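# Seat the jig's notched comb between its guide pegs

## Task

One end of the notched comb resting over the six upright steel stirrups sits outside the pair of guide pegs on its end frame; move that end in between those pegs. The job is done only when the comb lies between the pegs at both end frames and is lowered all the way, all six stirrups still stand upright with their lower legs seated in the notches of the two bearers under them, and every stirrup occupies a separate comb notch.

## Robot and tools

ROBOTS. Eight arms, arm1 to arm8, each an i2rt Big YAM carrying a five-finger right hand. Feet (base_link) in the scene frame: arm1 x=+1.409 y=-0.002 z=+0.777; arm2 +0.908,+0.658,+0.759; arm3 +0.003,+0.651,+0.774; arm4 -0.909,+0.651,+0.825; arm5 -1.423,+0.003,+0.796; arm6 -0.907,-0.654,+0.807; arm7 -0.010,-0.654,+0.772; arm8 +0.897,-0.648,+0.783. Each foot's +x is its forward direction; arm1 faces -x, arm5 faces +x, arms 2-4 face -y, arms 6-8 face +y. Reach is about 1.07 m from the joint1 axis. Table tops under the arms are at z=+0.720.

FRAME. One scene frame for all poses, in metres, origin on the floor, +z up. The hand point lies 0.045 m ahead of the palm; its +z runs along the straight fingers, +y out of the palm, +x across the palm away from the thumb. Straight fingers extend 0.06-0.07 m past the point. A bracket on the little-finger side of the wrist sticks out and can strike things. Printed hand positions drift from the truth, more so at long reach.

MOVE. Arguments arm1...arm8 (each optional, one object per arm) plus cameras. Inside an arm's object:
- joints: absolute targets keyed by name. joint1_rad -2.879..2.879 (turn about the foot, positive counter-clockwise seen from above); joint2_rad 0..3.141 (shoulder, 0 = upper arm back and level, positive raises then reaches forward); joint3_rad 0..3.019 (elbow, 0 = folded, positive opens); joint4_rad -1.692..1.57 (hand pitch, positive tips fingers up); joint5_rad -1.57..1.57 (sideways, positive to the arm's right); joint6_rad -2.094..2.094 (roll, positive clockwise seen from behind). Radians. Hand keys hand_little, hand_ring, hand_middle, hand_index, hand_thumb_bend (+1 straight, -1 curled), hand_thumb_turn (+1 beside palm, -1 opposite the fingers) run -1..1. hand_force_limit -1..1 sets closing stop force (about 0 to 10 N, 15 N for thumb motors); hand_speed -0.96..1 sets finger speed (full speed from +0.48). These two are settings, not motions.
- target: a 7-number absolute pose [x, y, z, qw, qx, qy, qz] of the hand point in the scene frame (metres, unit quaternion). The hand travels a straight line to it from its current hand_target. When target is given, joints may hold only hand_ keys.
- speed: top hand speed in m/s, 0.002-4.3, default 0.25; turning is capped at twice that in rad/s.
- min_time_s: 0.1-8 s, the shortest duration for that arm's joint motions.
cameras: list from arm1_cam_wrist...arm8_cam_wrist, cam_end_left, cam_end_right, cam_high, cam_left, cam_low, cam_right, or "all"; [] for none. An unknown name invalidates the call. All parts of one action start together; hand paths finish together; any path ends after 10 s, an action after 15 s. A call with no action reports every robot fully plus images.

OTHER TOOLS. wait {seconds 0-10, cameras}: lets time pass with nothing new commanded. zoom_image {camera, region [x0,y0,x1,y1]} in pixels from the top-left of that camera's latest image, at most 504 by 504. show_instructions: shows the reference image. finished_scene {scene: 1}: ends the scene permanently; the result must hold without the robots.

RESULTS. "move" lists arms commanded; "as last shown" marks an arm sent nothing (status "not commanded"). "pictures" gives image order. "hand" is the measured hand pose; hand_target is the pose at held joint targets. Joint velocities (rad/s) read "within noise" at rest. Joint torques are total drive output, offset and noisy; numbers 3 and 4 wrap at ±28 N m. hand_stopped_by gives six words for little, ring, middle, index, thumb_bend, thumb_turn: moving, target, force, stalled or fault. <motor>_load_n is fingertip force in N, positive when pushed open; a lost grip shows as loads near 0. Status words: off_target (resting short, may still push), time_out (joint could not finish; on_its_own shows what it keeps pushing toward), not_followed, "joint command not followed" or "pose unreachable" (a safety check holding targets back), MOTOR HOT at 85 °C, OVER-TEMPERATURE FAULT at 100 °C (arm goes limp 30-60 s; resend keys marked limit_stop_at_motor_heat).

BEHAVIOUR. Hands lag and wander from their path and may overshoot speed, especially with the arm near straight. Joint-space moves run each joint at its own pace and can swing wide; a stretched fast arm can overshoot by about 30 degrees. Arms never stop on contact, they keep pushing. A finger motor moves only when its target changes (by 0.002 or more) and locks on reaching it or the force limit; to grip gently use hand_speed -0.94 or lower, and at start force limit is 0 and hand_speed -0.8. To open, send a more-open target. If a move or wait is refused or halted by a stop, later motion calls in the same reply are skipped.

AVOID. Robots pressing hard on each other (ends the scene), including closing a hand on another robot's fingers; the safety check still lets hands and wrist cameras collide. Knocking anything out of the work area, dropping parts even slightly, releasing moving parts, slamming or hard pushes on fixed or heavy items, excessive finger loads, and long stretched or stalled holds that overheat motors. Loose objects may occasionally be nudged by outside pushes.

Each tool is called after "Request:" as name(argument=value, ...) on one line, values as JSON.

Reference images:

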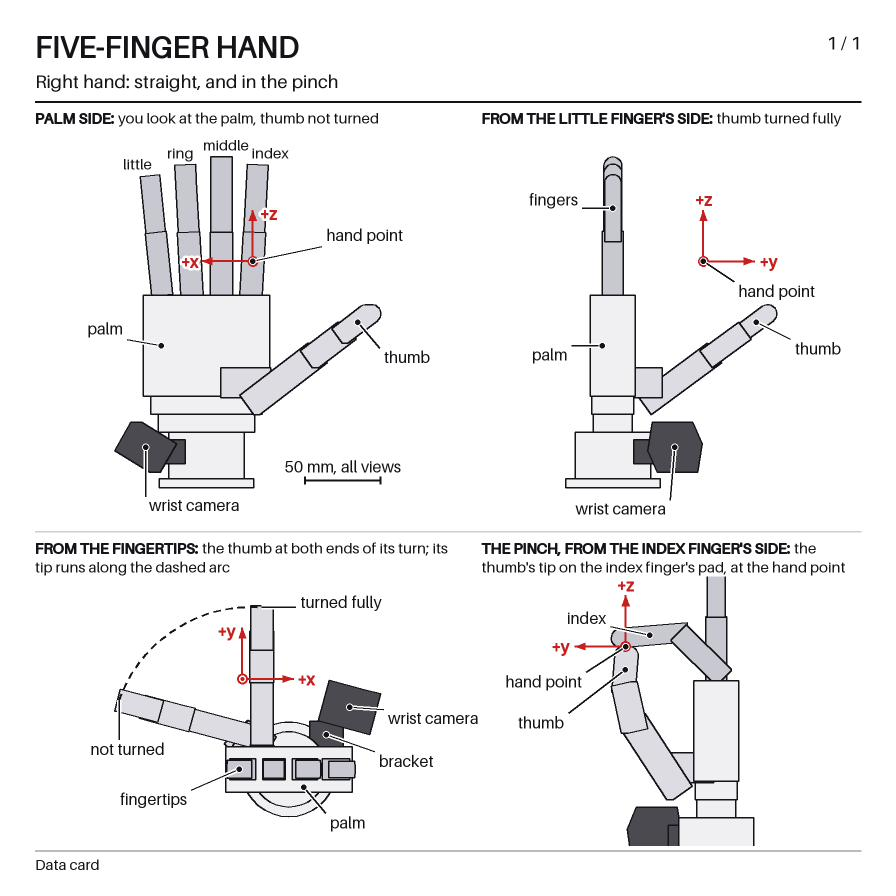

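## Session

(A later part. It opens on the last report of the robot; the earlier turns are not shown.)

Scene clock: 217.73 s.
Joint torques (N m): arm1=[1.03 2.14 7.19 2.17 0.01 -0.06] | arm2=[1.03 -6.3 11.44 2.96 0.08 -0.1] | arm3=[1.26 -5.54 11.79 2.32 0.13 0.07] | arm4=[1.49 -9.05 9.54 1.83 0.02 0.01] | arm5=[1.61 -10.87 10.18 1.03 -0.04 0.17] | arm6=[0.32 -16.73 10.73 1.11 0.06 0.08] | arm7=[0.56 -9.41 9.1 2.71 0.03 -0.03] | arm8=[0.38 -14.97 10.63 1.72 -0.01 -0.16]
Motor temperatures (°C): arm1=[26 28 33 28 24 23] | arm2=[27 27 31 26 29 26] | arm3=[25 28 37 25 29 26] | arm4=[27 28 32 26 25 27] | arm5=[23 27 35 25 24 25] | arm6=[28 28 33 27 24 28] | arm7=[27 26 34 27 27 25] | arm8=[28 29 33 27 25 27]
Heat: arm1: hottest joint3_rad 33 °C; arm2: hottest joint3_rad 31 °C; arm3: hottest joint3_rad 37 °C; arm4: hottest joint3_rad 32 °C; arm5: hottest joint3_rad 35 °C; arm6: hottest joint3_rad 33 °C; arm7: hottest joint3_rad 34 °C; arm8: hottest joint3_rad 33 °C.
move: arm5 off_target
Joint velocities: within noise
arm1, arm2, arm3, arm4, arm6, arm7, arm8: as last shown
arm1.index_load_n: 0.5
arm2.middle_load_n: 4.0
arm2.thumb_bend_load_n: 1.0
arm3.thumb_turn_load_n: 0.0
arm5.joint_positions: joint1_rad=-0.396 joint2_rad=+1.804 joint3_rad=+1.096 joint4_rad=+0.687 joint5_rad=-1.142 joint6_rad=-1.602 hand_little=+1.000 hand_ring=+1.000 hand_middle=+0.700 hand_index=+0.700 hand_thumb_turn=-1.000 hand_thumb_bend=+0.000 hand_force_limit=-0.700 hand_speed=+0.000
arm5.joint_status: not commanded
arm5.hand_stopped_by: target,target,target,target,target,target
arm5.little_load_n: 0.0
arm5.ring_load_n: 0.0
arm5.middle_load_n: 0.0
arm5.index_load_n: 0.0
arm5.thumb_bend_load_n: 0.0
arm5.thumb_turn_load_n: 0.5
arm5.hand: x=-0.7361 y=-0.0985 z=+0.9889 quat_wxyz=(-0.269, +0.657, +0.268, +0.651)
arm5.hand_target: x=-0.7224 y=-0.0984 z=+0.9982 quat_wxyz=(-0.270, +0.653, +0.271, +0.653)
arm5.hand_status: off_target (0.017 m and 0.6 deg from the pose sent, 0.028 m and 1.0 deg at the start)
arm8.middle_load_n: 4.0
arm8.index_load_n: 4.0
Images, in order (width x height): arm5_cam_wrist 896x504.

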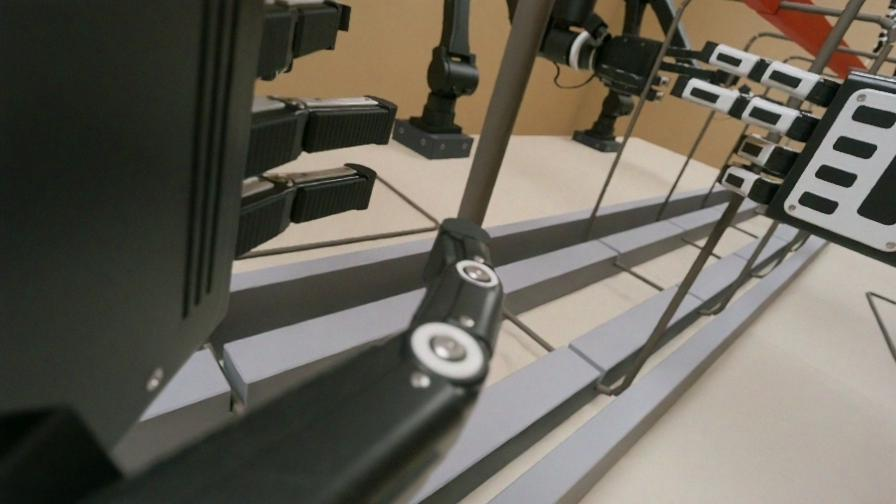

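Request:
move(arm5={"target": [-0.7125, -0.0965, 0.998, -0.2706, 0.6533, 0.2706, 0.6533], "speed": 0.05}, cameras=["arm5_cam_wrist"])

Request:
zoom_image(camera="arm5_cam_wrist", region=[230, 80, 630, 380])

Scene clock: 219.43 s.
Joint torques (N m): arm1=[0.97 2.2 7.2 2.17 0.01 -0.06] | arm2=[1.55 -5.83 11.51 3.11 0.08 -0.12] | arm3=[1.38 -5.48 11.77 2.33 0.13 0.06] | arm4=[1.61 -8.88 9.68 1.92 -0.02 -0.09] | arm5=[0.97 -10.75 10.22 1.24 0 0.13] | arm6=[0.44 -16.67 10.71 1.13 0.04 0.08] | arm7=[0.56 -9.35 9.11 2.73 0.03 -0.02] | arm8=[0.38 -14.97 10.63 1.7 -0.01 -0.16]
Motor temperatures (°C): arm1=[26 28 33 28 24 23] | arm2=[27 27 32 26 29 26] | arm3=[25 28 37 25 29 26] | arm4=[27 28 32 26 25 27] | arm5=[23 27 35 25 24 25] | arm6=[28 28 33 27 24 28] | arm7=[27 26 34 27 27 25] | arm8=[28 29 33 27 25 27]
Heat: arm1: hottest joint3_rad 33 °C; arm2: hottest joint3_rad 32 °C; arm3: hottest joint3_rad 37 °C; arm4: hottest joint3_rad 32 °C; arm5: hottest joint3_rad 35 °C; arm6: hottest joint3_rad 33 °C; arm7: hottest joint3_rad 34 °C; arm8: hottest joint3_rad 33 °C.
move: arm5 off_target
Joint velocities: within noise
arm1, arm2, arm3, arm4, arm6, arm7, arm8: as last shown
arm1.index_load_n: 0.0
arm2.ring_load_n: 0.5
arm2.thumb_bend_load_n: 0.5
arm5.joint_positions: joint1_rad=-0.387 joint2_rad=+1.820 joint3_rad=+1.121 joint4_rad=+0.678 joint5_rad=-1.133 joint6_rad=-1.601 hand_little=+1.000 hand_ring=+1.000 hand_middle=+0.700 hand_index=+0.700 hand_thumb_turn=-1.000 hand_thumb_bend=+0.000 hand_force_limit=-0.700 hand_speed=+0.000
arm5.joint_status: not commanded
arm5.hand_stopped_by: target,target,target,target,target,target
arm5.little_load_n: 0.0
arm5.ring_load_n: 0.0
arm5.middle_load_n: 0.0
arm5.index_load_n: 0.0
arm5.thumb_bend_load_n: 0.0
arm5.thumb_turn_load_n: 0.0
arm5.hand: x=-0.7272 y=-0.0966 z=+0.9886 quat_wxyz=(-0.270, +0.657, +0.268, +0.651)
arm5.hand_target: x=-0.7134 y=-0.0963 z=+0.9983 quat_wxyz=(-0.270, +0.653, +0.270, +0.654)
arm5.hand_status: off_target (0.017 m and 0.6 deg from the pose sent, 0.025 m and 0.6 deg at the start)
arm7.middle_load_n: 3.5
arm8.ring_load_n: 0.5
arm8.thumb_turn_load_n: 0.5
Images, in order (width x height): arm5_cam_wrist 896x504.

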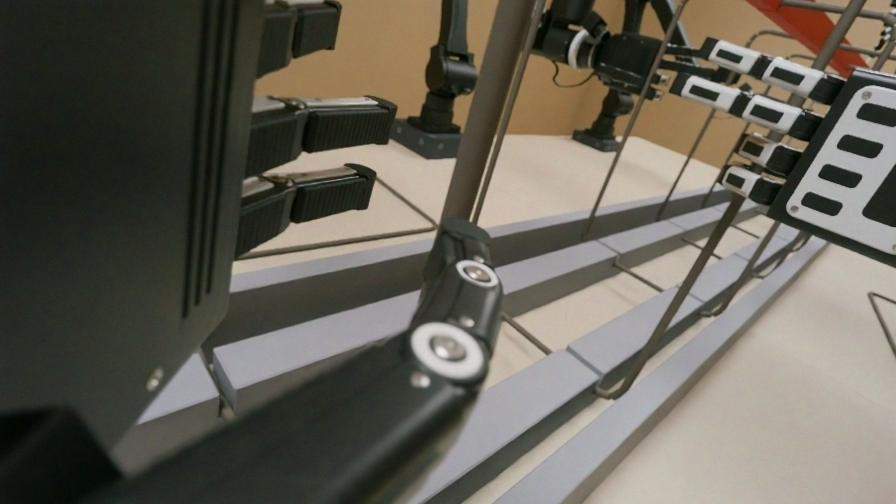

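Scaled by 1.260 from the camera's image (finer frame: 1280x720).

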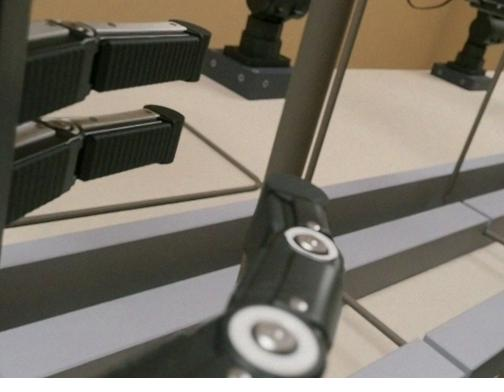

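Request:
move(arm5={"target": [-0.708, -0.092, 0.998, -0.2706, 0.6533, 0.2706, 0.6533], "speed": 0.05}, cameras=["arm5_cam_wrist"])

Request:
zoom_image(camera="arm5_cam_wrist", region=[230, 80, 630, 380])

Scene clock: 221.37 s.
Joint torques (N m): arm1=[1.03 2.2 7.2 2.17 0.01 -0.06] | arm2=[1.61 -6.18 11.43 3.06 0.05 -0.14] | arm3=[1.14 -5.6 11.74 2.37 0.13 0.06] | arm4=[2.14 -8.64 9.25 2.1 -0.06 -0.06] | arm5=[0.97 -10.99 10.35 1.39 -0.06 0.15] | arm6=[0.38 -16.73 10.74 1.11 0.04 0.08] | arm7=[0.56 -9.41 9.1 2.73 0.03 -0.03] | arm8=[0.5 -14.97 10.66 1.7 -0.01 -0.16]
Motor temperatures (°C): arm1=[26 28 33 28 24 23] | arm2=[27 27 32 26 29 26] | arm3=[25 28 38 25 29 26] | arm4=[27 28 32 26 25 27] | arm5=[23 27 35 25 24 25] | arm6=[28 28 33 27 24 28] | arm7=[27 26 34 27 27 25] | arm8=[28 29 33 27 25 27]
Heat: arm1: hottest joint3_rad 33 °C; arm2: hottest joint3_rad 32 °C; arm3: hottest joint3_rad 38 °C; arm4: hottest joint3_rad 32 °C; arm5: hottest joint3_rad 35 °C; arm6: hottest joint3_rad 33 °C; arm7: hottest joint3_rad 34 °C; arm8: hottest joint3_rad 33 °C.
move: arm5 off_target
Joint velocities: within noise
arm1, arm2, arm3, arm4, arm6, arm7, arm8: as last shown
arm2.ring_load_n: 0.0
arm5.joint_positions: joint1_rad=-0.376 joint2_rad=+1.825 joint3_rad=+1.130 joint4_rad=+0.675 joint5_rad=-1.123 joint6_rad=-1.601 hand_little=+1.000 hand_ring=+1.000 hand_middle=+0.700 hand_index=+0.700 hand_thumb_turn=-1.000 hand_thumb_bend=+0.000 hand_force_limit=-0.700 hand_speed=+0.000
arm5.joint_status: not commanded
arm5.hand_stopped_by: target,target,target,target,target,target
arm5.little_load_n: 0.0
arm5.ring_load_n: 0.0
arm5.middle_load_n: 0.0
arm5.index_load_n: 0.0
arm5.thumb_bend_load_n: 0.0
arm5.thumb_turn_load_n: 0.0
arm5.hand: x=-0.7227 y=-0.0918 z=+0.9885 quat_wxyz=(-0.270, +0.657, +0.268, +0.650)
arm5.hand_target: x=-0.7089 y=-0.0917 z=+0.9980 quat_wxyz=(-0.271, +0.653, +0.270, +0.653)
arm5.hand_status: off_target (0.017 m and 0.6 deg from the pose sent, 0.022 m and 0.6 deg at the start)
arm6.ring_load_n: -0.5
arm6.thumb_bend_load_n: 1.5
arm7.middle_load_n: 4.0
arm8.ring_load_n: 0.0
arm8.middle_load_n: 3.5
arm8.index_load_n: 3.5
arm8.thumb_turn_load_n: 0.0
Images, in order (width x height): arm5_cam_wrist 896x504.

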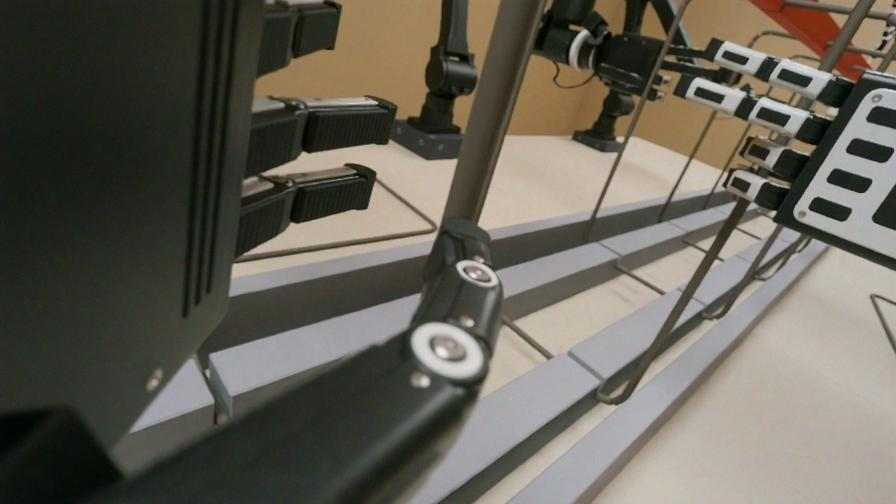

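Scaled by 1.260 from the camera's image (finer frame: 1280x720).

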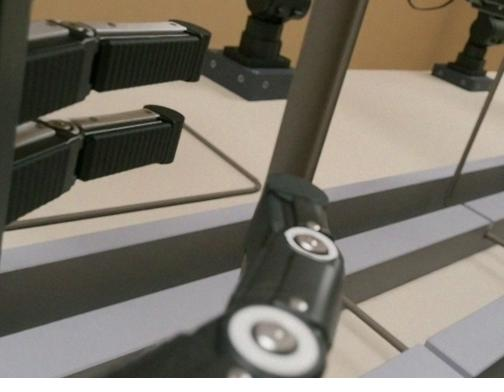

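Request:
move(arm5={"joints": {"hand_index": -0.05, "hand_middle": -0.05, "hand_speed": -0.85, "hand_force_limit": -0.7}}, cameras=["arm5_cam_wrist"])

Request:
zoom_image(camera="arm5_cam_wrist", region=[230, 80, 630, 380])

Scene clock: 224.20 s.
Joint torques (N m): arm1=[0.97 2.2 7.2 2.17 0.01 -0.06] | arm2=[1.26 -6.07 11.47 2.93 0.09 -0.11] | arm3=[1.03 -5.36 11.78 2.3 0.14 0.06] | arm4=[2.26 -8.23 9.59 1.87 -0.09 -0.07] | arm5=[0.62 -10.99 10.33 1.22 -0.09 0.21] | arm6=[0.26 -16.67 10.71 1.06 0.05 0.08] | arm7=[0.62 -9.41 9.1 2.71 0.04 -0.03] | arm8=[0.44 -14.97 10.65 1.72 -0.01 -0.16]
Motor temperatures (°C): arm1=[26 28 33 28 24 23] | arm2=[27 27 32 26 29 26] | arm3=[25 28 38 25 29 26] | arm4=[27 28 32 26 25 27] | arm5=[23 27 35 25 24 25] | arm6=[28 28 33 27 24 28] | arm7=[27 26 34 27 27 25] | arm8=[28 29 33 27 25 27]
Heat: arm1: hottest joint3_rad 33 °C; arm2: hottest joint3_rad 32 °C; arm3: hottest joint3_rad 38 °C; arm4: hottest joint3_rad 32 °C; arm5: hottest joint3_rad 35 °C; arm6: hottest joint3_rad 33 °C; arm7: hottest joint3_rad 34 °C; arm8: hottest joint3_rad 33 °C.
move: arm5 done
Joint velocities: within noise
arm1, arm2, arm3, arm4, arm6, arm7, arm8: as last shown
arm2.thumb_bend_load_n: 1.0
arm4.joint_positions: joint1_rad=+0.644 joint2_rad=+1.561 joint3_rad=+0.644 joint4_rad=+0.921 joint5_rad=+0.672 joint6_rad=-1.584 hand_little=+1.000 hand_ring=+1.000 hand_middle=-0.108 hand_index=-0.096 hand_thumb_turn=-1.000 hand_thumb_bend=+0.000 hand_force_limit=-0.300 hand_speed=-0.940
arm4.hand: x=-0.7249 y=+0.1482 z=+0.9977 quat_wxyz=(+0.498, +0.504, -0.500, +0.498)
arm4.hand_target: x=-0.7212 y=+0.1403 z=+0.9999 quat_wxyz=(+0.500, +0.500, -0.500, +0.500)
arm5.joint_positions: joint1_rad=-0.375 joint2_rad=+1.826 joint3_rad=+1.130 joint4_rad=+0.675 joint5_rad=-1.123 joint6_rad=-1.601 hand_little=+1.000 hand_ring=+1.000 hand_middle=-0.050 hand_index=-0.036 hand_thumb_turn=-1.000 hand_thumb_bend=+0.000 hand_force_limit=-0.700 hand_speed=-0.850
arm5.joint_status: all done
arm5.hand_stopped_by: target,target,target,force,target,target
arm5.little_load_n: 0.0
arm5.ring_load_n: 0.0
arm5.middle_load_n: 0.0
arm5.index_load_n: 0.0
arm5.thumb_bend_load_n: 0.0
arm5.thumb_turn_load_n: 0.0
arm5.hand: x=-0.7225 y=-0.0909 z=+0.9883 quat_wxyz=(-0.270, +0.657, +0.268, +0.650)
arm5.hand_target: x=-0.7089 y=-0.0918 z=+0.9981 quat_wxyz=(-0.270, +0.653, +0.271, +0.653)
arm5.hand_status: not commanded
arm6.ring_load_n: 0.0
arm6.thumb_bend_load_n: 1.0
arm7.thumb_bend_load_n: 0.5
arm8.middle_load_n: 4.0
Images, in order (width x height): arm5_cam_wrist 896x504.

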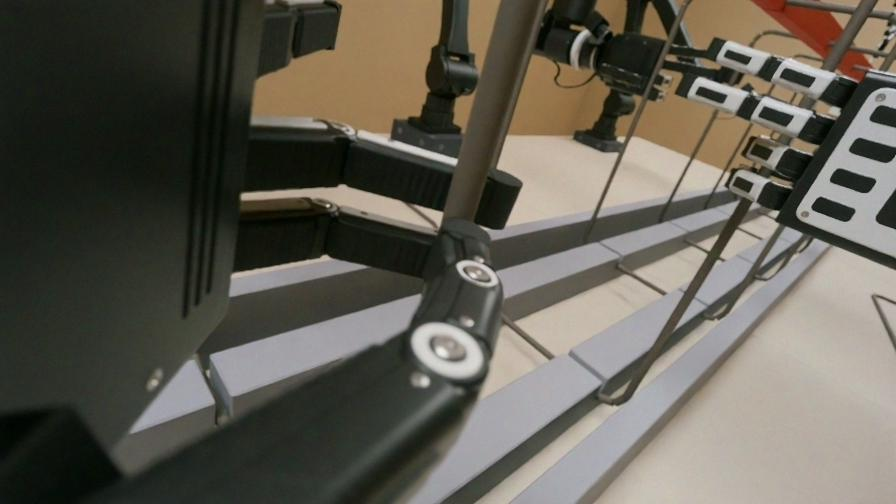

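Scaled by 1.260 from the camera's image (finer frame: 1280x720).

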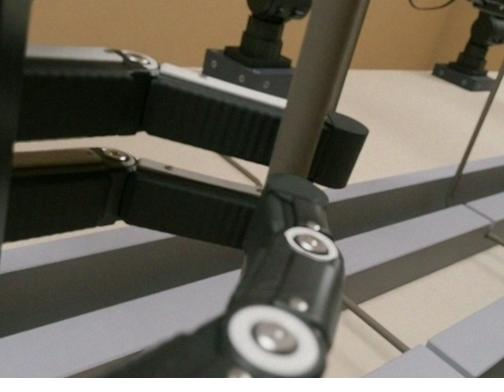

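Request:
move(arm5={"joints": {"hand_index": -0.3, "hand_middle": -0.3, "hand_speed": -0.94, "hand_force_limit": -0.3}}, cameras=["arm5_cam_wrist", "arm4_cam_wrist"])

Scene clock: 225.93 s.
Joint torques (N m): arm1=[1.03 2.14 7.2 2.15 0.01 -0.06] | arm2=[1.08 -6.3 11.54 3.06 0.11 -0.13] | arm3=[1.14 -5.48 11.73 2.35 0.14 0.08] | arm4=[1.67 -8.64 9.61 1.83 -0.07 -0.11] | arm5=[0.91 -11.75 10.26 1.26 -0.08 0.12] | arm6=[0.32 -16.79 10.74 1.11 0.05 0.08] | arm7=[0.62 -9.41 9.09 2.71 0.03 -0.03] | arm8=[0.44 -15.03 10.65 1.72 -0.01 -0.16]
Motor temperatures (°C): arm1=[26 28 33 28 24 23] | arm2=[27 27 32 26 29 26] | arm3=[25 28 38 25 29 26] | arm4=[27 28 32 26 25 27] | arm5=[23 27 35 25 24 25] | arm6=[28 28 33 27 24 28] | arm7=[27 26 34 27 27 25] | arm8=[28 29 33 27 25 27]
Heat: arm1: hottest joint3_rad 33 °C; arm2: hottest joint3_rad 32 °C; arm3: hottest joint3_rad 38 °C; arm4: hottest joint3_rad 32 °C; arm5: hottest joint3_rad 35 °C; arm6: hottest joint3_rad 33 °C; arm7: hottest joint3_rad 34 °C; arm8: hottest joint3_rad 33 °C.
move: arm5 off_target
Joint velocities: within noise
arm1: as last shown
arm2.joint_positions: joint1_rad=-0.091 joint2_rad=+1.277 joint3_rad=+0.599 joint4_rad=+0.681 joint5_rad=-0.104 joint6_rad=-1.577 hand_little=+1.000 hand_ring=+1.000 hand_middle=-0.110 hand_index=-0.094 hand_thumb_turn=-1.000 hand_thumb_bend=+0.000 hand_force_limit=-0.300 hand_speed=-0.940
arm2.joint_status: not commanded
arm2.hand_stopped_by: target,target,force,force,target,target
arm2.little_load_n: 0.0
arm2.ring_load_n: 0.0
arm2.middle_load_n: 4.0
arm2.index_load_n: 4.0
arm2.thumb_bend_load_n: 1.0
arm2.thumb_turn_load_n: 0.0
arm2.hand: x=+0.8106 y=+0.1169 z=+1.0021 quat_wxyz=(+0.503, +0.501, -0.498, +0.499)
arm2.hand_target: x=+0.8112 y=+0.1045 z=+1.0251 quat_wxyz=(+0.513, +0.487, -0.487, +0.513)
arm2.hand_status: not commanded
arm3.joint_positions: joint1_rad=-0.206 joint2_rad=+1.271 joint3_rad=+0.531 joint4_rad=+0.740 joint5_rad=-0.164 joint6_rad=-1.567 hand_little=+1.000 hand_ring=+1.000 hand_middle=-0.115 hand_index=-0.111 hand_thumb_turn=-1.000 hand_thumb_bend=+0.000 hand_force_limit=-0.300 hand_speed=-0.940
arm3.joint_status: not commanded
arm3.hand_stopped_by: target,target,force,force,target,target
arm3.little_load_n: 0.0
arm3.ring_load_n: 0.0
arm3.middle_load_n: 3.5
arm3.index_load_n: 3.5
arm3.thumb_bend_load_n: 0.5
arm3.thumb_turn_load_n: 0.0
arm3.hand: x=-0.1123 y=+0.1324 z=+1.0030 quat_wxyz=(+0.503, +0.497, -0.498, +0.502)
arm3.hand_target: x=-0.1117 y=+0.1204 z=+1.0250 quat_wxyz=(+0.513, +0.487, -0.487, +0.513)
arm3.hand_status: not commanded
arm4.joint_positions: joint1_rad=+0.644 joint2_rad=+1.561 joint3_rad=+0.644 joint4_rad=+0.921 joint5_rad=+0.672 joint6_rad=-1.584 hand_little=+1.000 hand_ring=+1.000 hand_middle=-0.108 hand_index=-0.096 hand_thumb_turn=-1.000 hand_thumb_bend=+0.000 hand_force_limit=-0.300 hand_speed=-0.940
arm4.joint_status: not commanded
arm4.hand_stopped_by: target,target,force,force,target,target
arm4.little_load_n: 0.0
arm4.ring_load_n: 0.0
arm4.middle_load_n: 3.0
arm4.index_load_n: 3.5
arm4.thumb_bend_load_n: 0.5
arm4.thumb_turn_load_n: 0.0
arm4.hand: x=-0.7249 y=+0.1482 z=+0.9977 quat_wxyz=(+0.498, +0.504, -0.500, +0.498)
arm4.hand_target: x=-0.7212 y=+0.1403 z=+0.9999 quat_wxyz=(+0.500, +0.500, -0.500, +0.500)
arm4.hand_status: not commanded
arm5.joint_positions: joint1_rad=-0.373 joint2_rad=+1.826 joint3_rad=+1.130 joint4_rad=+0.675 joint5_rad=-1.122 joint6_rad=-1.600 hand_little=+1.000 hand_ring=+1.000 hand_middle=-0.104 hand_index=-0.096 hand_thumb_turn=-1.000 hand_thumb_bend=+0.000 hand_force_limit=-0.300 hand_speed=-0.940
arm5.joint_status: hand_middle off_target (ended at -0.104, target -0.300); hand_index off_target (ended at -0.096, target -0.300); the others done
arm5.hand_stopped_by: target,target,force,force,target,target
arm5.little_load_n: 0.0
arm5.ring_load_n: 0.0
arm5.middle_load_n: 4.0
arm5.index_load_n: 3.5
arm5.thumb_bend_load_n: 0.5
arm5.thumb_turn_load_n: 0.0
arm5.hand: x=-0.7221 y=-0.0900 z=+0.9884 quat_wxyz=(-0.271, +0.657, +0.269, +0.650)
arm5.hand_target: x=-0.7089 y=-0.0918 z=+0.9982 quat_wxyz=(-0.270, +0.653, +0.271, +0.653)
arm5.hand_status: not commanded
arm6.joint_positions: joint1_rad=-0.922 joint2_rad=+1.853 joint3_rad=+1.156 joint4_rad=+0.671 joint5_rad=-0.879 joint6_rad=-1.575 hand_little=+1.000 hand_ring=+1.000 hand_middle=-0.097 hand_index=-0.089 hand_thumb_turn=-1.000 hand_thumb_bend=+0.000 hand_force_limit=-0.300 hand_speed=-0.940
arm6.joint_status: not commanded
arm6.hand_stopped_by: target,target,force,force,target,target
arm6.little_load_n: 0.0
arm6.ring_load_n: 0.0
arm6.middle_load_n: 2.5
arm6.index_load_n: 4.5
arm6.thumb_bend_load_n: 1.0
arm6.thumb_turn_load_n: 0.0
arm6.hand: x=-0.4137 y=-0.1065 z=+1.0013 quat_wxyz=(-0.498, +0.508, +0.500, +0.494)
arm6.hand_target: x=-0.4114 y=-0.0985 z=+1.0170 quat_wxyz=(-0.500, +0.500, +0.500, +0.500)
arm6.hand_status: not commanded
arm7.joint_positions: joint1_rad=-0.342 joint2_rad=+1.324 joint3_rad=+0.624 joint4_rad=+0.710 joint5_rad=-0.337 joint6_rad=-1.580 hand_little=+1.000 hand_ring=+1.000 hand_middle=-0.111 hand_index=-0.090 hand_thumb_turn=-1.000 hand_thumb_bend=+0.000 hand_force_limit=-0.300 hand_speed=-0.940
arm7.joint_status: not commanded
arm7.hand_stopped_by: target,target,force,force,target,target
arm7.little_load_n: 0.0
arm7.ring_load_n: 0.0
arm7.middle_load_n: 4.0
arm7.index_load_n: 3.5
arm7.thumb_bend_load_n: 1.0
arm7.thumb_turn_load_n: 0.0
arm7.hand: x=+0.1730 y=-0.1164 z=+1.0047 quat_wxyz=(-0.499, +0.500, +0.501, +0.500)
arm7.hand_target: x=+0.1740 y=-0.1036 z=+1.0301 quat_wxyz=(-0.509, +0.482, +0.493, +0.516)
arm7.hand_status: not commanded
arm8.joint_positions: joint1_rad=+0.936 joint2_rad=+1.867 joint3_rad=+1.232 joint4_rad=+0.619 joint5_rad=+0.938 joint6_rad=-1.556 hand_little=+1.000 hand_ring=+1.000 hand_middle=-0.101 hand_index=-0.096 hand_thumb_turn=-1.000 hand_thumb_bend=+0.000 hand_force_limit=-0.300 hand_speed=-0.940
arm8.joint_status: not commanded
arm8.hand_stopped_by: target,target,force,force,target,target
arm8.little_load_n: 0.0
arm8.ring_load_n: 0.0
arm8.middle_load_n: 3.5
arm8.index_load_n: 4.0
arm8.thumb_bend_load_n: 0.0
arm8.thumb_turn_load_n: 0.0
arm8.hand: x=+0.4877 y=-0.1135 z=+0.9959 quat_wxyz=(-0.499, +0.501, +0.503, +0.497)
arm8.hand_target: x=+0.4833 y=-0.1072 z=+1.0001 quat_wxyz=(-0.500, +0.500, +0.500, +0.500)
arm8.hand_status: not commanded
pictures: arm4_cam_wrist, arm5_cam_wrist
Images, in order (width x height): arm4_cam_wrist 896x504, arm5_cam_wrist 896x504.

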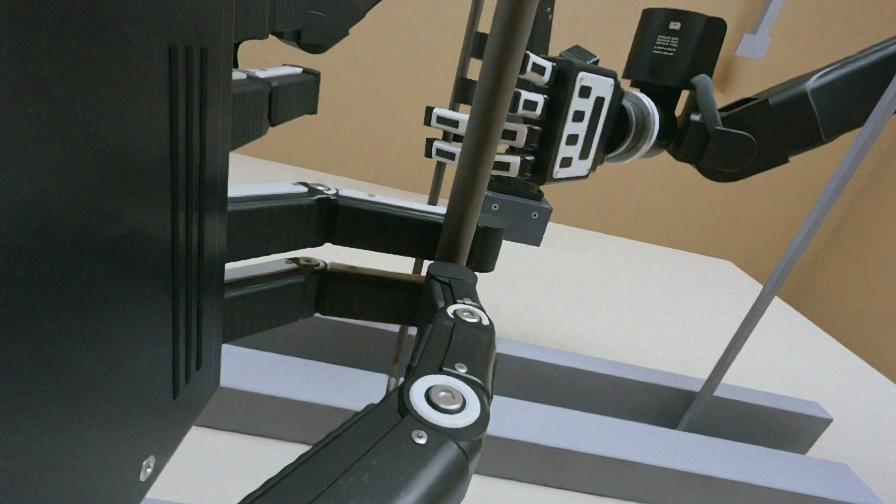

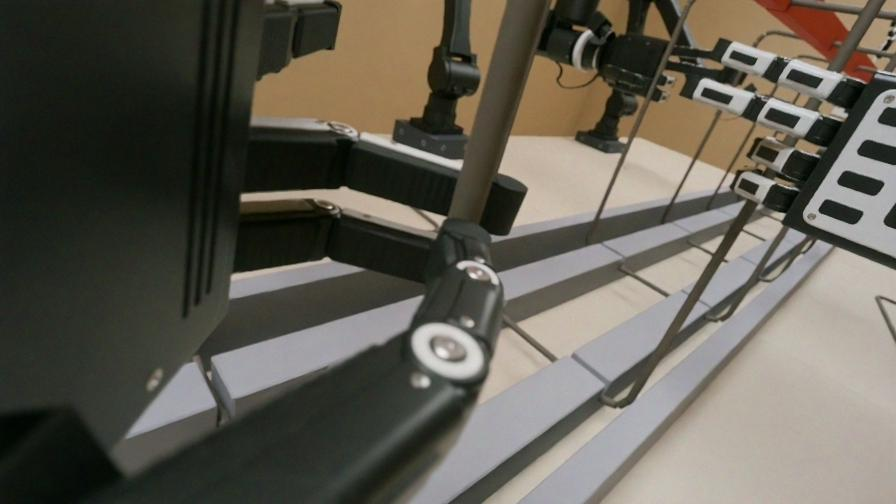

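Request:
move(arm4={"joints": {"hand_index": 1.0, "hand_middle": 1.0, "hand_speed": -0.6}}, cameras=["arm4_cam_wrist", "arm5_cam_wrist"])

Request:
move(arm4={"target": [-0.725, 0.23, 1.0, 0.5, 0.5, -0.5, 0.5], "speed": 0.1}, cameras=["arm4_cam_wrist", "arm5_cam_wrist"])

Scene clock: 228.97 s.
Joint torques (N m): arm1=[1.03 2.14 7.2 2.15 0.01 -0.06] | arm2=[1.96 -6.01 11.4 2.97 0.05 -0.15] | arm3=[1.08 -5.36 11.77 2.36 0.13 0.07] | arm4=[2.14 -9.11 9.55 1.8 -0.1 -0.06] | arm5=[0.85 -10.64 10.25 1.05 -0.09 0.14] | arm6=[0.38 -16.91 10.73 1.1 0.05 0.08] | arm7=[0.56 -9.41 9.09 2.73 0.03 -0.03] | arm8=[0.44 -14.97 10.66 1.72 -0.01 -0.16]
Motor temperatures (°C): arm1=[26 28 33 28 24 23] | arm2=[27 27 32 26 29 26] | arm3=[25 28 38 25 29 26] | arm4=[27 28 32 26 25 27] | arm5=[23 27 35 25 24 25] | arm6=[28 28 33 27 24 28] | arm7=[27 26 34 27 27 25] | arm8=[28 29 33 27 25 27]
Heat: arm1: hottest joint3_rad 33 °C; arm2: hottest joint3_rad 32 °C; arm3: hottest joint3_rad 38 °C; arm4: hottest joint3_rad 32 °C; arm5: hottest joint3_rad 35 °C; arm6: hottest joint3_rad 33 °C; arm7: hottest joint3_rad 34 °C; arm8: hottest joint3_rad 33 °C.
move: arm4 done
Joint velocities: within noise
arm1, arm2, arm3, arm5, arm6, arm7, arm8: as last shown
arm4.joint_positions: joint1_rad=+0.644 joint2_rad=+1.561 joint3_rad=+0.644 joint4_rad=+0.921 joint5_rad=+0.672 joint6_rad=-1.584 hand_little=+1.000 hand_ring=+1.000 hand_middle=+1.000 hand_index=+1.000 hand_thumb_turn=-1.000 hand_thumb_bend=+0.000 hand_force_limit=-0.300 hand_speed=-0.600
arm4.joint_status: all done
arm4.hand_stopped_by: target,target,target,target,target,target
arm4.little_load_n: 0.0
arm4.ring_load_n: 0.0
arm4.middle_load_n: 0.0
arm4.index_load_n: 0.0
arm4.thumb_bend_load_n: 0.0
arm4.thumb_turn_load_n: 0.0
arm4.hand: x=-0.7249 y=+0.1482 z=+0.9977 quat_wxyz=(+0.498, +0.504, -0.500, +0.498)
arm4.hand_target: x=-0.7212 y=+0.1403 z=+0.9999 quat_wxyz=(+0.500, +0.500, -0.500, +0.500)
arm4.hand_status: not commanded
arm5.hand_target: x=-0.7089 y=-0.0918 z=+0.9983 quat_wxyz=(-0.270, +0.653, +0.271, +0.654)
arm8.middle_load_n: 4.0
Images, in order (width x height): arm4_cam_wrist 896x504, arm5_cam_wrist 896x504.

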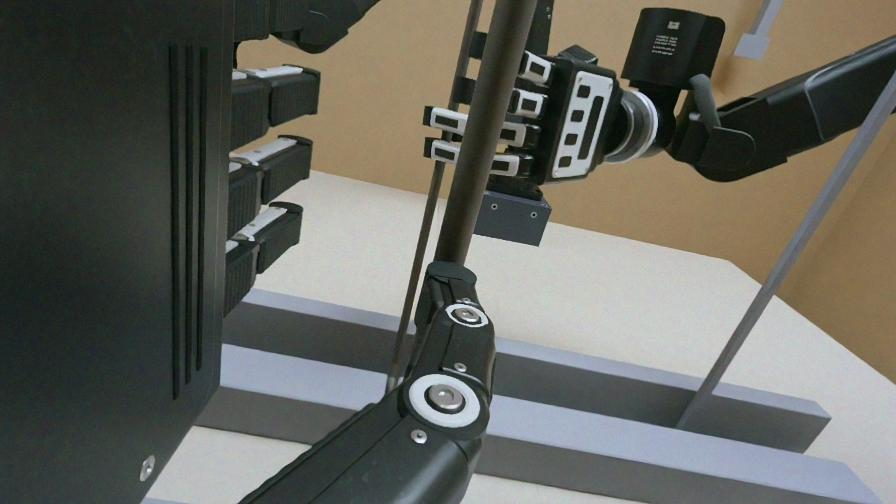

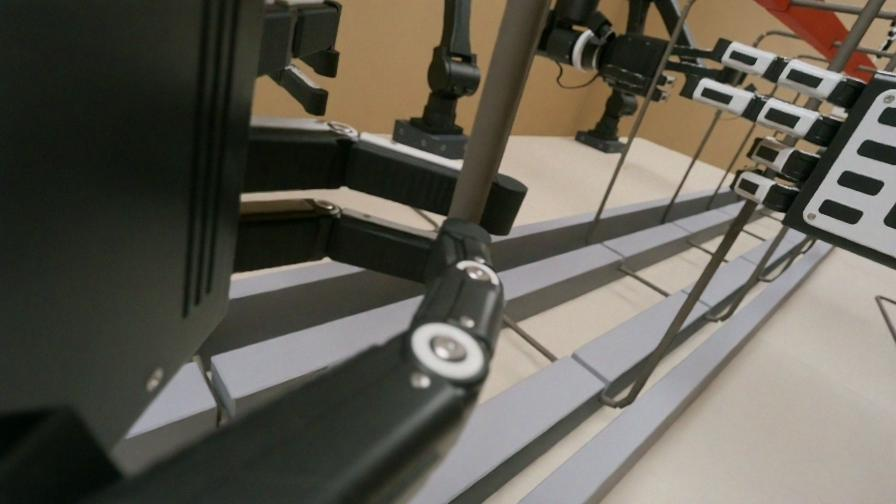

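Scene clock: 230.50 s.
Joint torques (N m): arm1=[0.97 2.2 7.2 2.17 0.01 -0.06] | arm2=[1.55 -6.12 11.56 3.11 0.09 -0.12] | arm3=[1.14 -5.6 11.75 2.36 0.14 0.07] | arm4=[2.67 -7.82 6.5 2.43 0.07 -0.1] | arm5=[0.44 -10.29 10.36 1.05 -0.08 0.17] | arm6=[0.44 -16.85 10.7 1.11 0.04 0.07] | arm7=[0.5 -9.35 9.1 2.71 0.03 -0.03] | arm8=[0.38 -15.03 10.65 1.72 -0.01 -0.16]
Motor temperatures (°C): arm1=[26 28 33 28 24 23] | arm2=[27 27 32 26 29 26] | arm3=[25 28 38 25 29 26] | arm4=[27 28 32 26 25 27] | arm5=[23 27 35 25 24 25] | arm6=[28 28 34 27 24 28] | arm7=[27 26 34 27 27 25] | arm8=[28 29 33 27 25 27]
Heat: arm1: hottest joint3_rad 33 °C; arm2: hottest joint3_rad 32 °C; arm3: hottest joint3_rad 38 °C; arm4: hottest joint3_rad 32 °C; arm5: hottest joint3_rad 35 °C; arm6: hottest joint3_rad 34 °C; arm7: hottest joint3_rad 34 °C; arm8: hottest joint3_rad 33 °C.
move: arm4 done
Joint velocities: within noise
arm1.joint_positions: joint1_rad=-0.231 joint2_rad=+0.645 joint3_rad=+1.413 joint4_rad=-1.267 joint5_rad=-0.072 joint6_rad=-1.343 hand_little=+1.000 hand_ring=+1.000 hand_middle=+1.000 hand_index=+1.000 hand_thumb_turn=+1.000 hand_thumb_bend=+1.000 hand_force_limit=+0.000 hand_speed=-0.800
arm1.joint_status: not commanded
arm1.hand_stopped_by: target,target,target,target,target,target
arm1.little_load_n: 0.0
arm1.ring_load_n: 0.0
arm1.middle_load_n: 0.0
arm1.index_load_n: 0.0
arm1.thumb_bend_load_n: 0.0
arm1.thumb_turn_load_n: 0.0
arm1.hand: x=+1.1652 y=+0.0793 z=+1.2859 quat_wxyz=(+0.508, -0.157, -0.846, +0.039)
arm1.hand_target: x=+1.1665 y=+0.0790 z=+1.2930 quat_wxyz=(+0.515, -0.155, -0.842, +0.040)
arm1.hand_status: not commanded
arm2, arm3, arm5, arm6, arm7, arm8: as last shown
arm4.joint_positions: joint1_rad=+0.792 joint2_rad=+1.435 joint3_rad=+0.488 joint4_rad=+0.943 joint5_rad=+0.828 joint6_rad=-1.584 hand_little=+1.000 hand_ring=+1.000 hand_middle=+1.000 hand_index=+1.000 hand_thumb_turn=-1.000 hand_thumb_bend=+0.000 hand_force_limit=-0.300 hand_speed=-0.600
arm4.joint_status: not commanded
arm4.hand_stopped_by: target,target,target,target,target,target
arm4.little_load_n: 0.0
arm4.ring_load_n: 0.0
arm4.middle_load_n: 0.0
arm4.index_load_n: 0.0
arm4.thumb_bend_load_n: 0.0
arm4.thumb_turn_load_n: 0.0
arm4.hand: x=-0.7264 y=+0.2273 z=+0.9953 quat_wxyz=(+0.500, +0.504, -0.502, +0.493)
arm4.hand_target: x=-0.7250 y=+0.2299 z=+1.0000 quat_wxyz=(+0.500, +0.500, -0.500, +0.500)
arm4.hand_status: done (0.006 m and 1.0 deg from the pose sent, 0.082 m and 0.5 deg at the start)
arm5.thumb_turn_load_n: 0.5
arm6.little_load_n: 0.5
arm6.middle_load_n: 3.0
arm8.middle_load_n: 3.5
arm8.index_load_n: 3.5
Images, in order (width x height): arm4_cam_wrist 896x504, arm5_cam_wrist 896x504.

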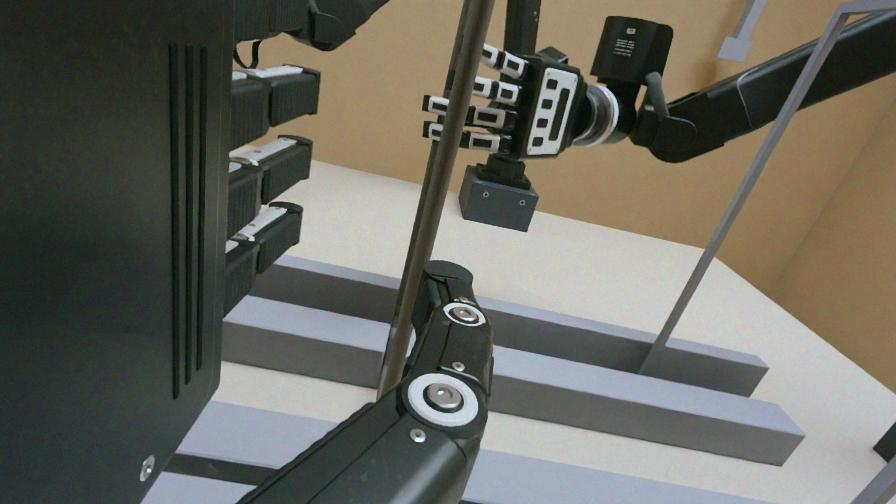

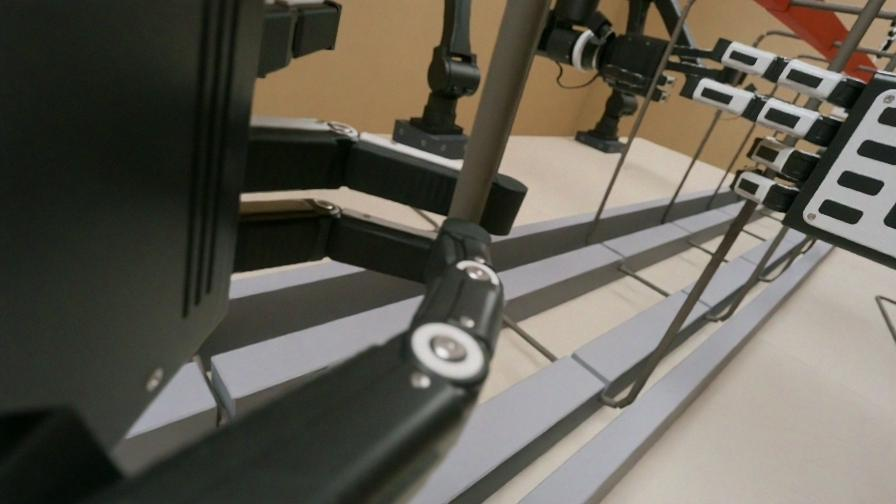

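Request:
move(arm4={"target": [-0.80, 0.23, 1.20, 0.5, 0.5, -0.5, 0.5], "speed": 0.2, "joints": {"hand_thumb_bend": 1.0, "hand_speed": 0}})

Request:
move(arm4={"target": [-0.88, 0.18, 1.29, 0, 0, 0.9239, -0.3827], "speed": 0.2}, cameras=["arm4_cam_wrist", "cam_end_left", "cam_high", "cam_left"])

Scene clock: 247.73 s.
Joint torques (N m): arm1=[0.97 2.2 7.2 2.17 0.01 -0.06] | arm2=[1.61 -6.53 11.48 3.06 0.04 -0.13] | arm3=[1.08 -5.6 11.74 2.35 0.12 0.07] | arm4=[1.44 -3.6 14.63 1.37 -0.13 0.02] | arm5=[1.2 -10.93 10.5 1.01 -0.14 0.17] | arm6=[0.26 -16.73 10.73 1.09 0.05 0.07] | arm7=[0.56 -9.35 9.1 2.74 0.04 -0.03] | arm8=[0.5 -15.03 10.65 1.73 -0.02 -0.16]
Motor temperatures (°C): arm1=[26 28 33 28 24 23] | arm2=[27 27 32 26 29 26] | arm3=[25 28 38 25 29 26] | arm4=[27 28 31 26 25 27] | arm5=[23 27 35 25 24 25] | arm6=[28 28 34 27 24 28] | arm7=[27 26 35 27 27 25] | arm8=[28 29 33 27 25 27]
Heat: arm1: hottest joint3_rad 33 °C; arm2: hottest joint3_rad 32 °C; arm3: hottest joint3_rad 38 °C; arm4: hottest joint3_rad 31 °C; arm5: hottest joint3_rad 35 °C; arm6: hottest joint3_rad 34 °C; arm7: hottest joint3_rad 35 °C; arm8: hottest joint3_rad 33 °C.
move: arm4 off_target
Joint velocities: within noise
arm1, arm2, arm3, arm5, arm6, arm7, arm8: as last shown
arm4.joint_positions: joint1_rad=+0.637 joint2_rad=+0.865 joint3_rad=+0.679 joint4_rad=+0.175 joint5_rad=+0.663 joint6_rad=-1.595 hand_little=+1.000 hand_ring=+1.000 hand_middle=+1.000 hand_index=+1.000 hand_thumb_turn=-1.000 hand_thumb_bend=+1.000 hand_force_limit=-0.300 hand_speed=+0.000
arm4.joint_status: all done
arm4.hand_stopped_by: target,target,target,target,target,target
arm4.little_load_n: 0.0
arm4.ring_load_n: 0.0
arm4.middle_load_n: 0.0
arm4.index_load_n: 0.0
arm4.thumb_bend_load_n: 0.0
arm4.thumb_turn_load_n: 0.0
arm4.hand: x=-0.8003 y=+0.2350 z=+1.1822 quat_wxyz=(+0.500, +0.511, -0.498, +0.491)
arm4.hand_target: x=-0.8003 y=+0.2306 z=+1.1998 quat_wxyz=(+0.500, +0.500, -0.500, +0.500)
arm4.hand_status: off_target (0.019 m and 1.7 deg from the pose sent, 0.218 m and 1.0 deg at the start)
arm5.middle_load_n: 4.5
arm5.thumb_turn_load_n: 0.0
arm6.little_load_n: 0.0
arm6.middle_load_n: 2.5
arm7.thumb_bend_load_n: 0.5
arm8.middle_load_n: 4.0
pictures: none

Scene clock: 252.87 s.
Joint torques (N m): arm1=[0.97 2.2 7.21 2.17 0.01 -0.06] | arm2=[1.67 -5.89 11.56 3.11 0.07 -0.09] | arm3=[1.03 -5.42 11.74 2.33 0.12 0.1] | arm4=[1.73 -7.47 13.35 1.11 -0.19 0.09] | arm5=[1.2 -10.75 10.17 1.39 -0.1 0.14] | arm6=[0.26 -16.67 10.74 1.09 0.05 0.08] | arm7=[0.56 -9.41 9.07 2.73 0.03 -0.03] | arm8=[0.38 -15.03 10.65 1.7 -0.01 -0.16]
Motor temperatures (°C): arm1=[26 28 33 28 24 23] | arm2=[27 27 32 26 28 26] | arm3=[25 28 38 25 29 26] | arm4=[27 28 32 26 25 27] | arm5=[23 27 35 25 24 25] | arm6=[28 28 34 27 24 28] | arm7=[27 26 35 27 27 25] | arm8=[28 29 33 27 25 27]
Heat: arm1: hottest joint3_rad 33 °C; arm2: hottest joint3_rad 32 °C; arm3: hottest joint3_rad 38 °C; arm4: hottest joint3_rad 32 °C; arm5: hottest joint3_rad 35 °C; arm6: hottest joint3_rad 34 °C; arm7: hottest joint3_rad 35 °C; arm8: hottest joint3_rad 33 °C.
move: arm4 done
Joint velocities: within noise
arm1, arm2, arm3, arm5, arm6, arm7, arm8: as last shown
arm3.thumb_turn_load_n: 0.5
arm4.joint_positions: joint1_rad=-0.016 joint2_rad=+1.275 joint3_rad=+1.770 joint4_rad=-1.276 joint5_rad=+0.015 joint6_rad=-0.008 hand_little=+1.000 hand_ring=+1.000 hand_middle=+1.000 hand_index=+1.000 hand_thumb_turn=-1.000 hand_thumb_bend=+1.000 hand_force_limit=-0.300 hand_speed=+0.000
arm4.joint_status: not commanded
arm4.hand_stopped_by: target,target,target,target,target,target
arm4.little_load_n: 0.0
arm4.ring_load_n: 0.0
arm4.middle_load_n: 0.0
arm4.index_load_n: 0.0
arm4.thumb_bend_load_n: 0.0
arm4.thumb_turn_load_n: 0.0
arm4.hand: x=-0.8783 y=+0.1860 z=+1.2817 quat_wxyz=(+0.002, +0.006, -0.925, +0.380)
arm4.hand_target: x=-0.8799 y=+0.1801 z=+1.2898 quat_wxyz=(+0.000, +0.000, -0.924, +0.383)
arm4.hand_status: done (0.010 m and 0.8 deg from the pose sent, 0.145 m and 99.3 deg at the start)
arm6.little_load_n: -0.5
arm6.index_load_n: 5.0
arm6.thumb_bend_load_n: 1.5
arm7.thumb_bend_load_n: 1.0
arm8.little_load_n: 0.5
arm8.middle_load_n: 3.5
arm8.index_load_n: 4.0
Images, in order (width x height): arm4_cam_wrist 896x504, cam_end_left 896x504, cam_high 896x504, cam_left 896x504.

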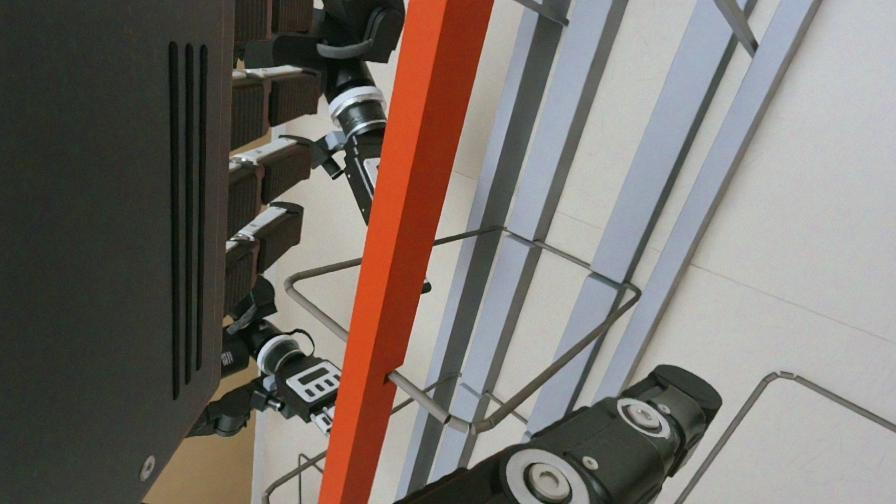

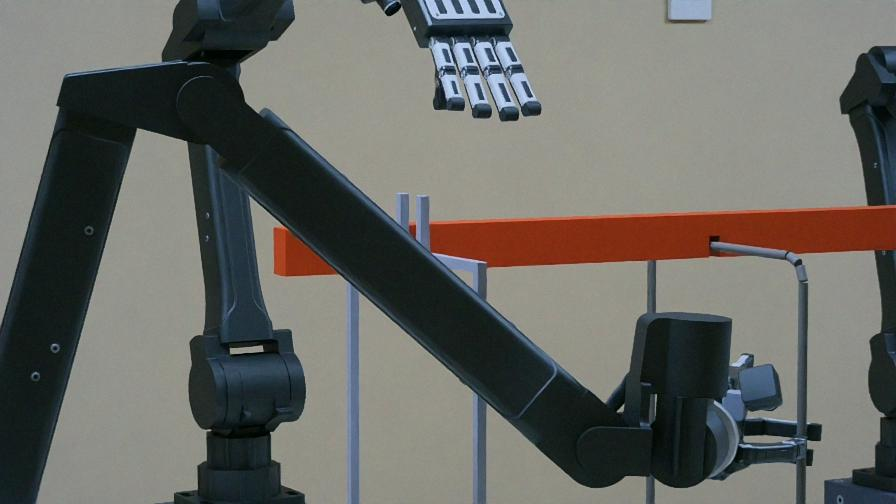

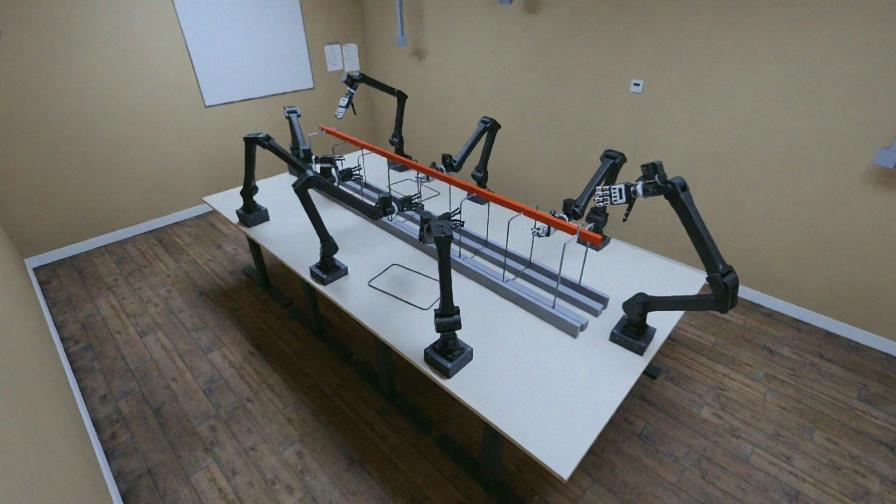

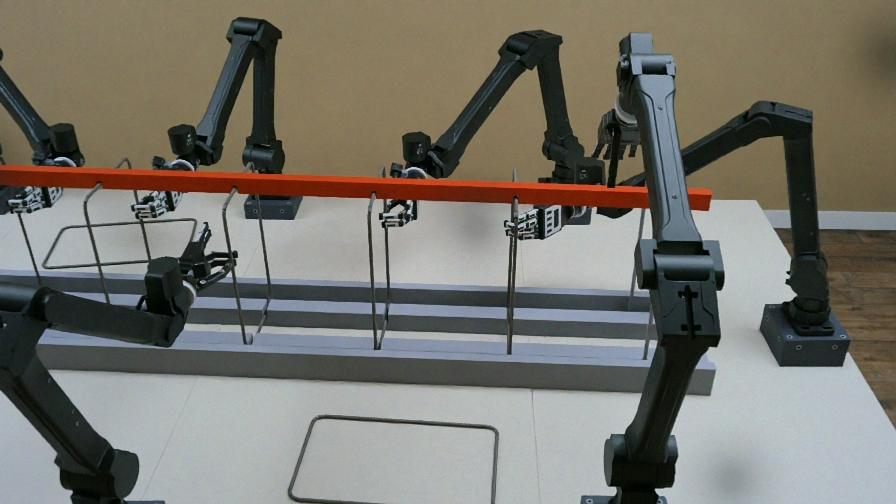

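Request:
zoom_image(camera="arm4_cam_wrist", region=[260, 100, 660, 400])

Scaled by 1.260 from the camera's image (finer frame: 1280x720).

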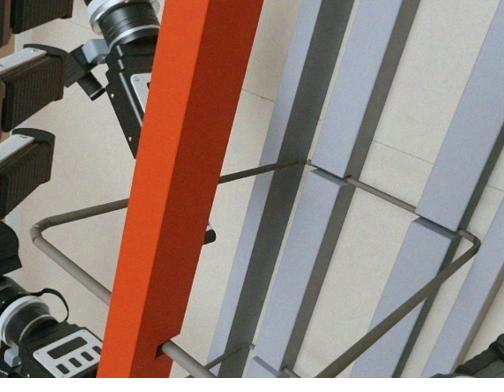

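Request:
zoom_image(camera="cam_end_left", region=[250, 180, 500, 320])

Request:
zoom_image(camera="cam_left", region=[560, 120, 760, 260])

Request:
zoom_image(camera="cam_high", region=[500, 150, 700, 290])

Scaled by 2.016 from the camera's image (finer frame: 1280x720).

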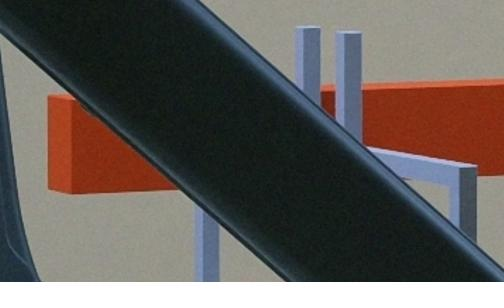

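Scaled by 2.520 from the camera's image (finer frame: 1280x720).

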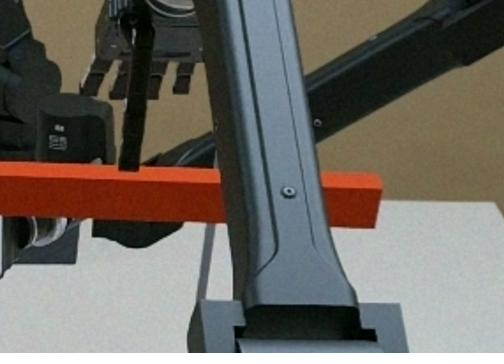

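Scaled by 2.520 from the camera's image (finer frame: 1280x720).

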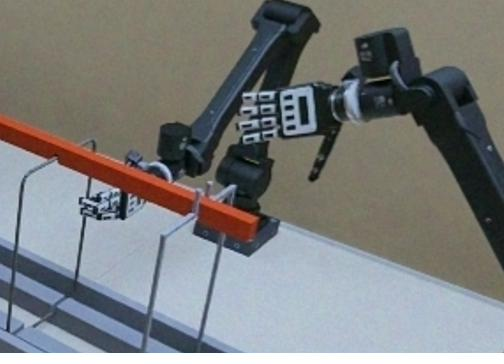

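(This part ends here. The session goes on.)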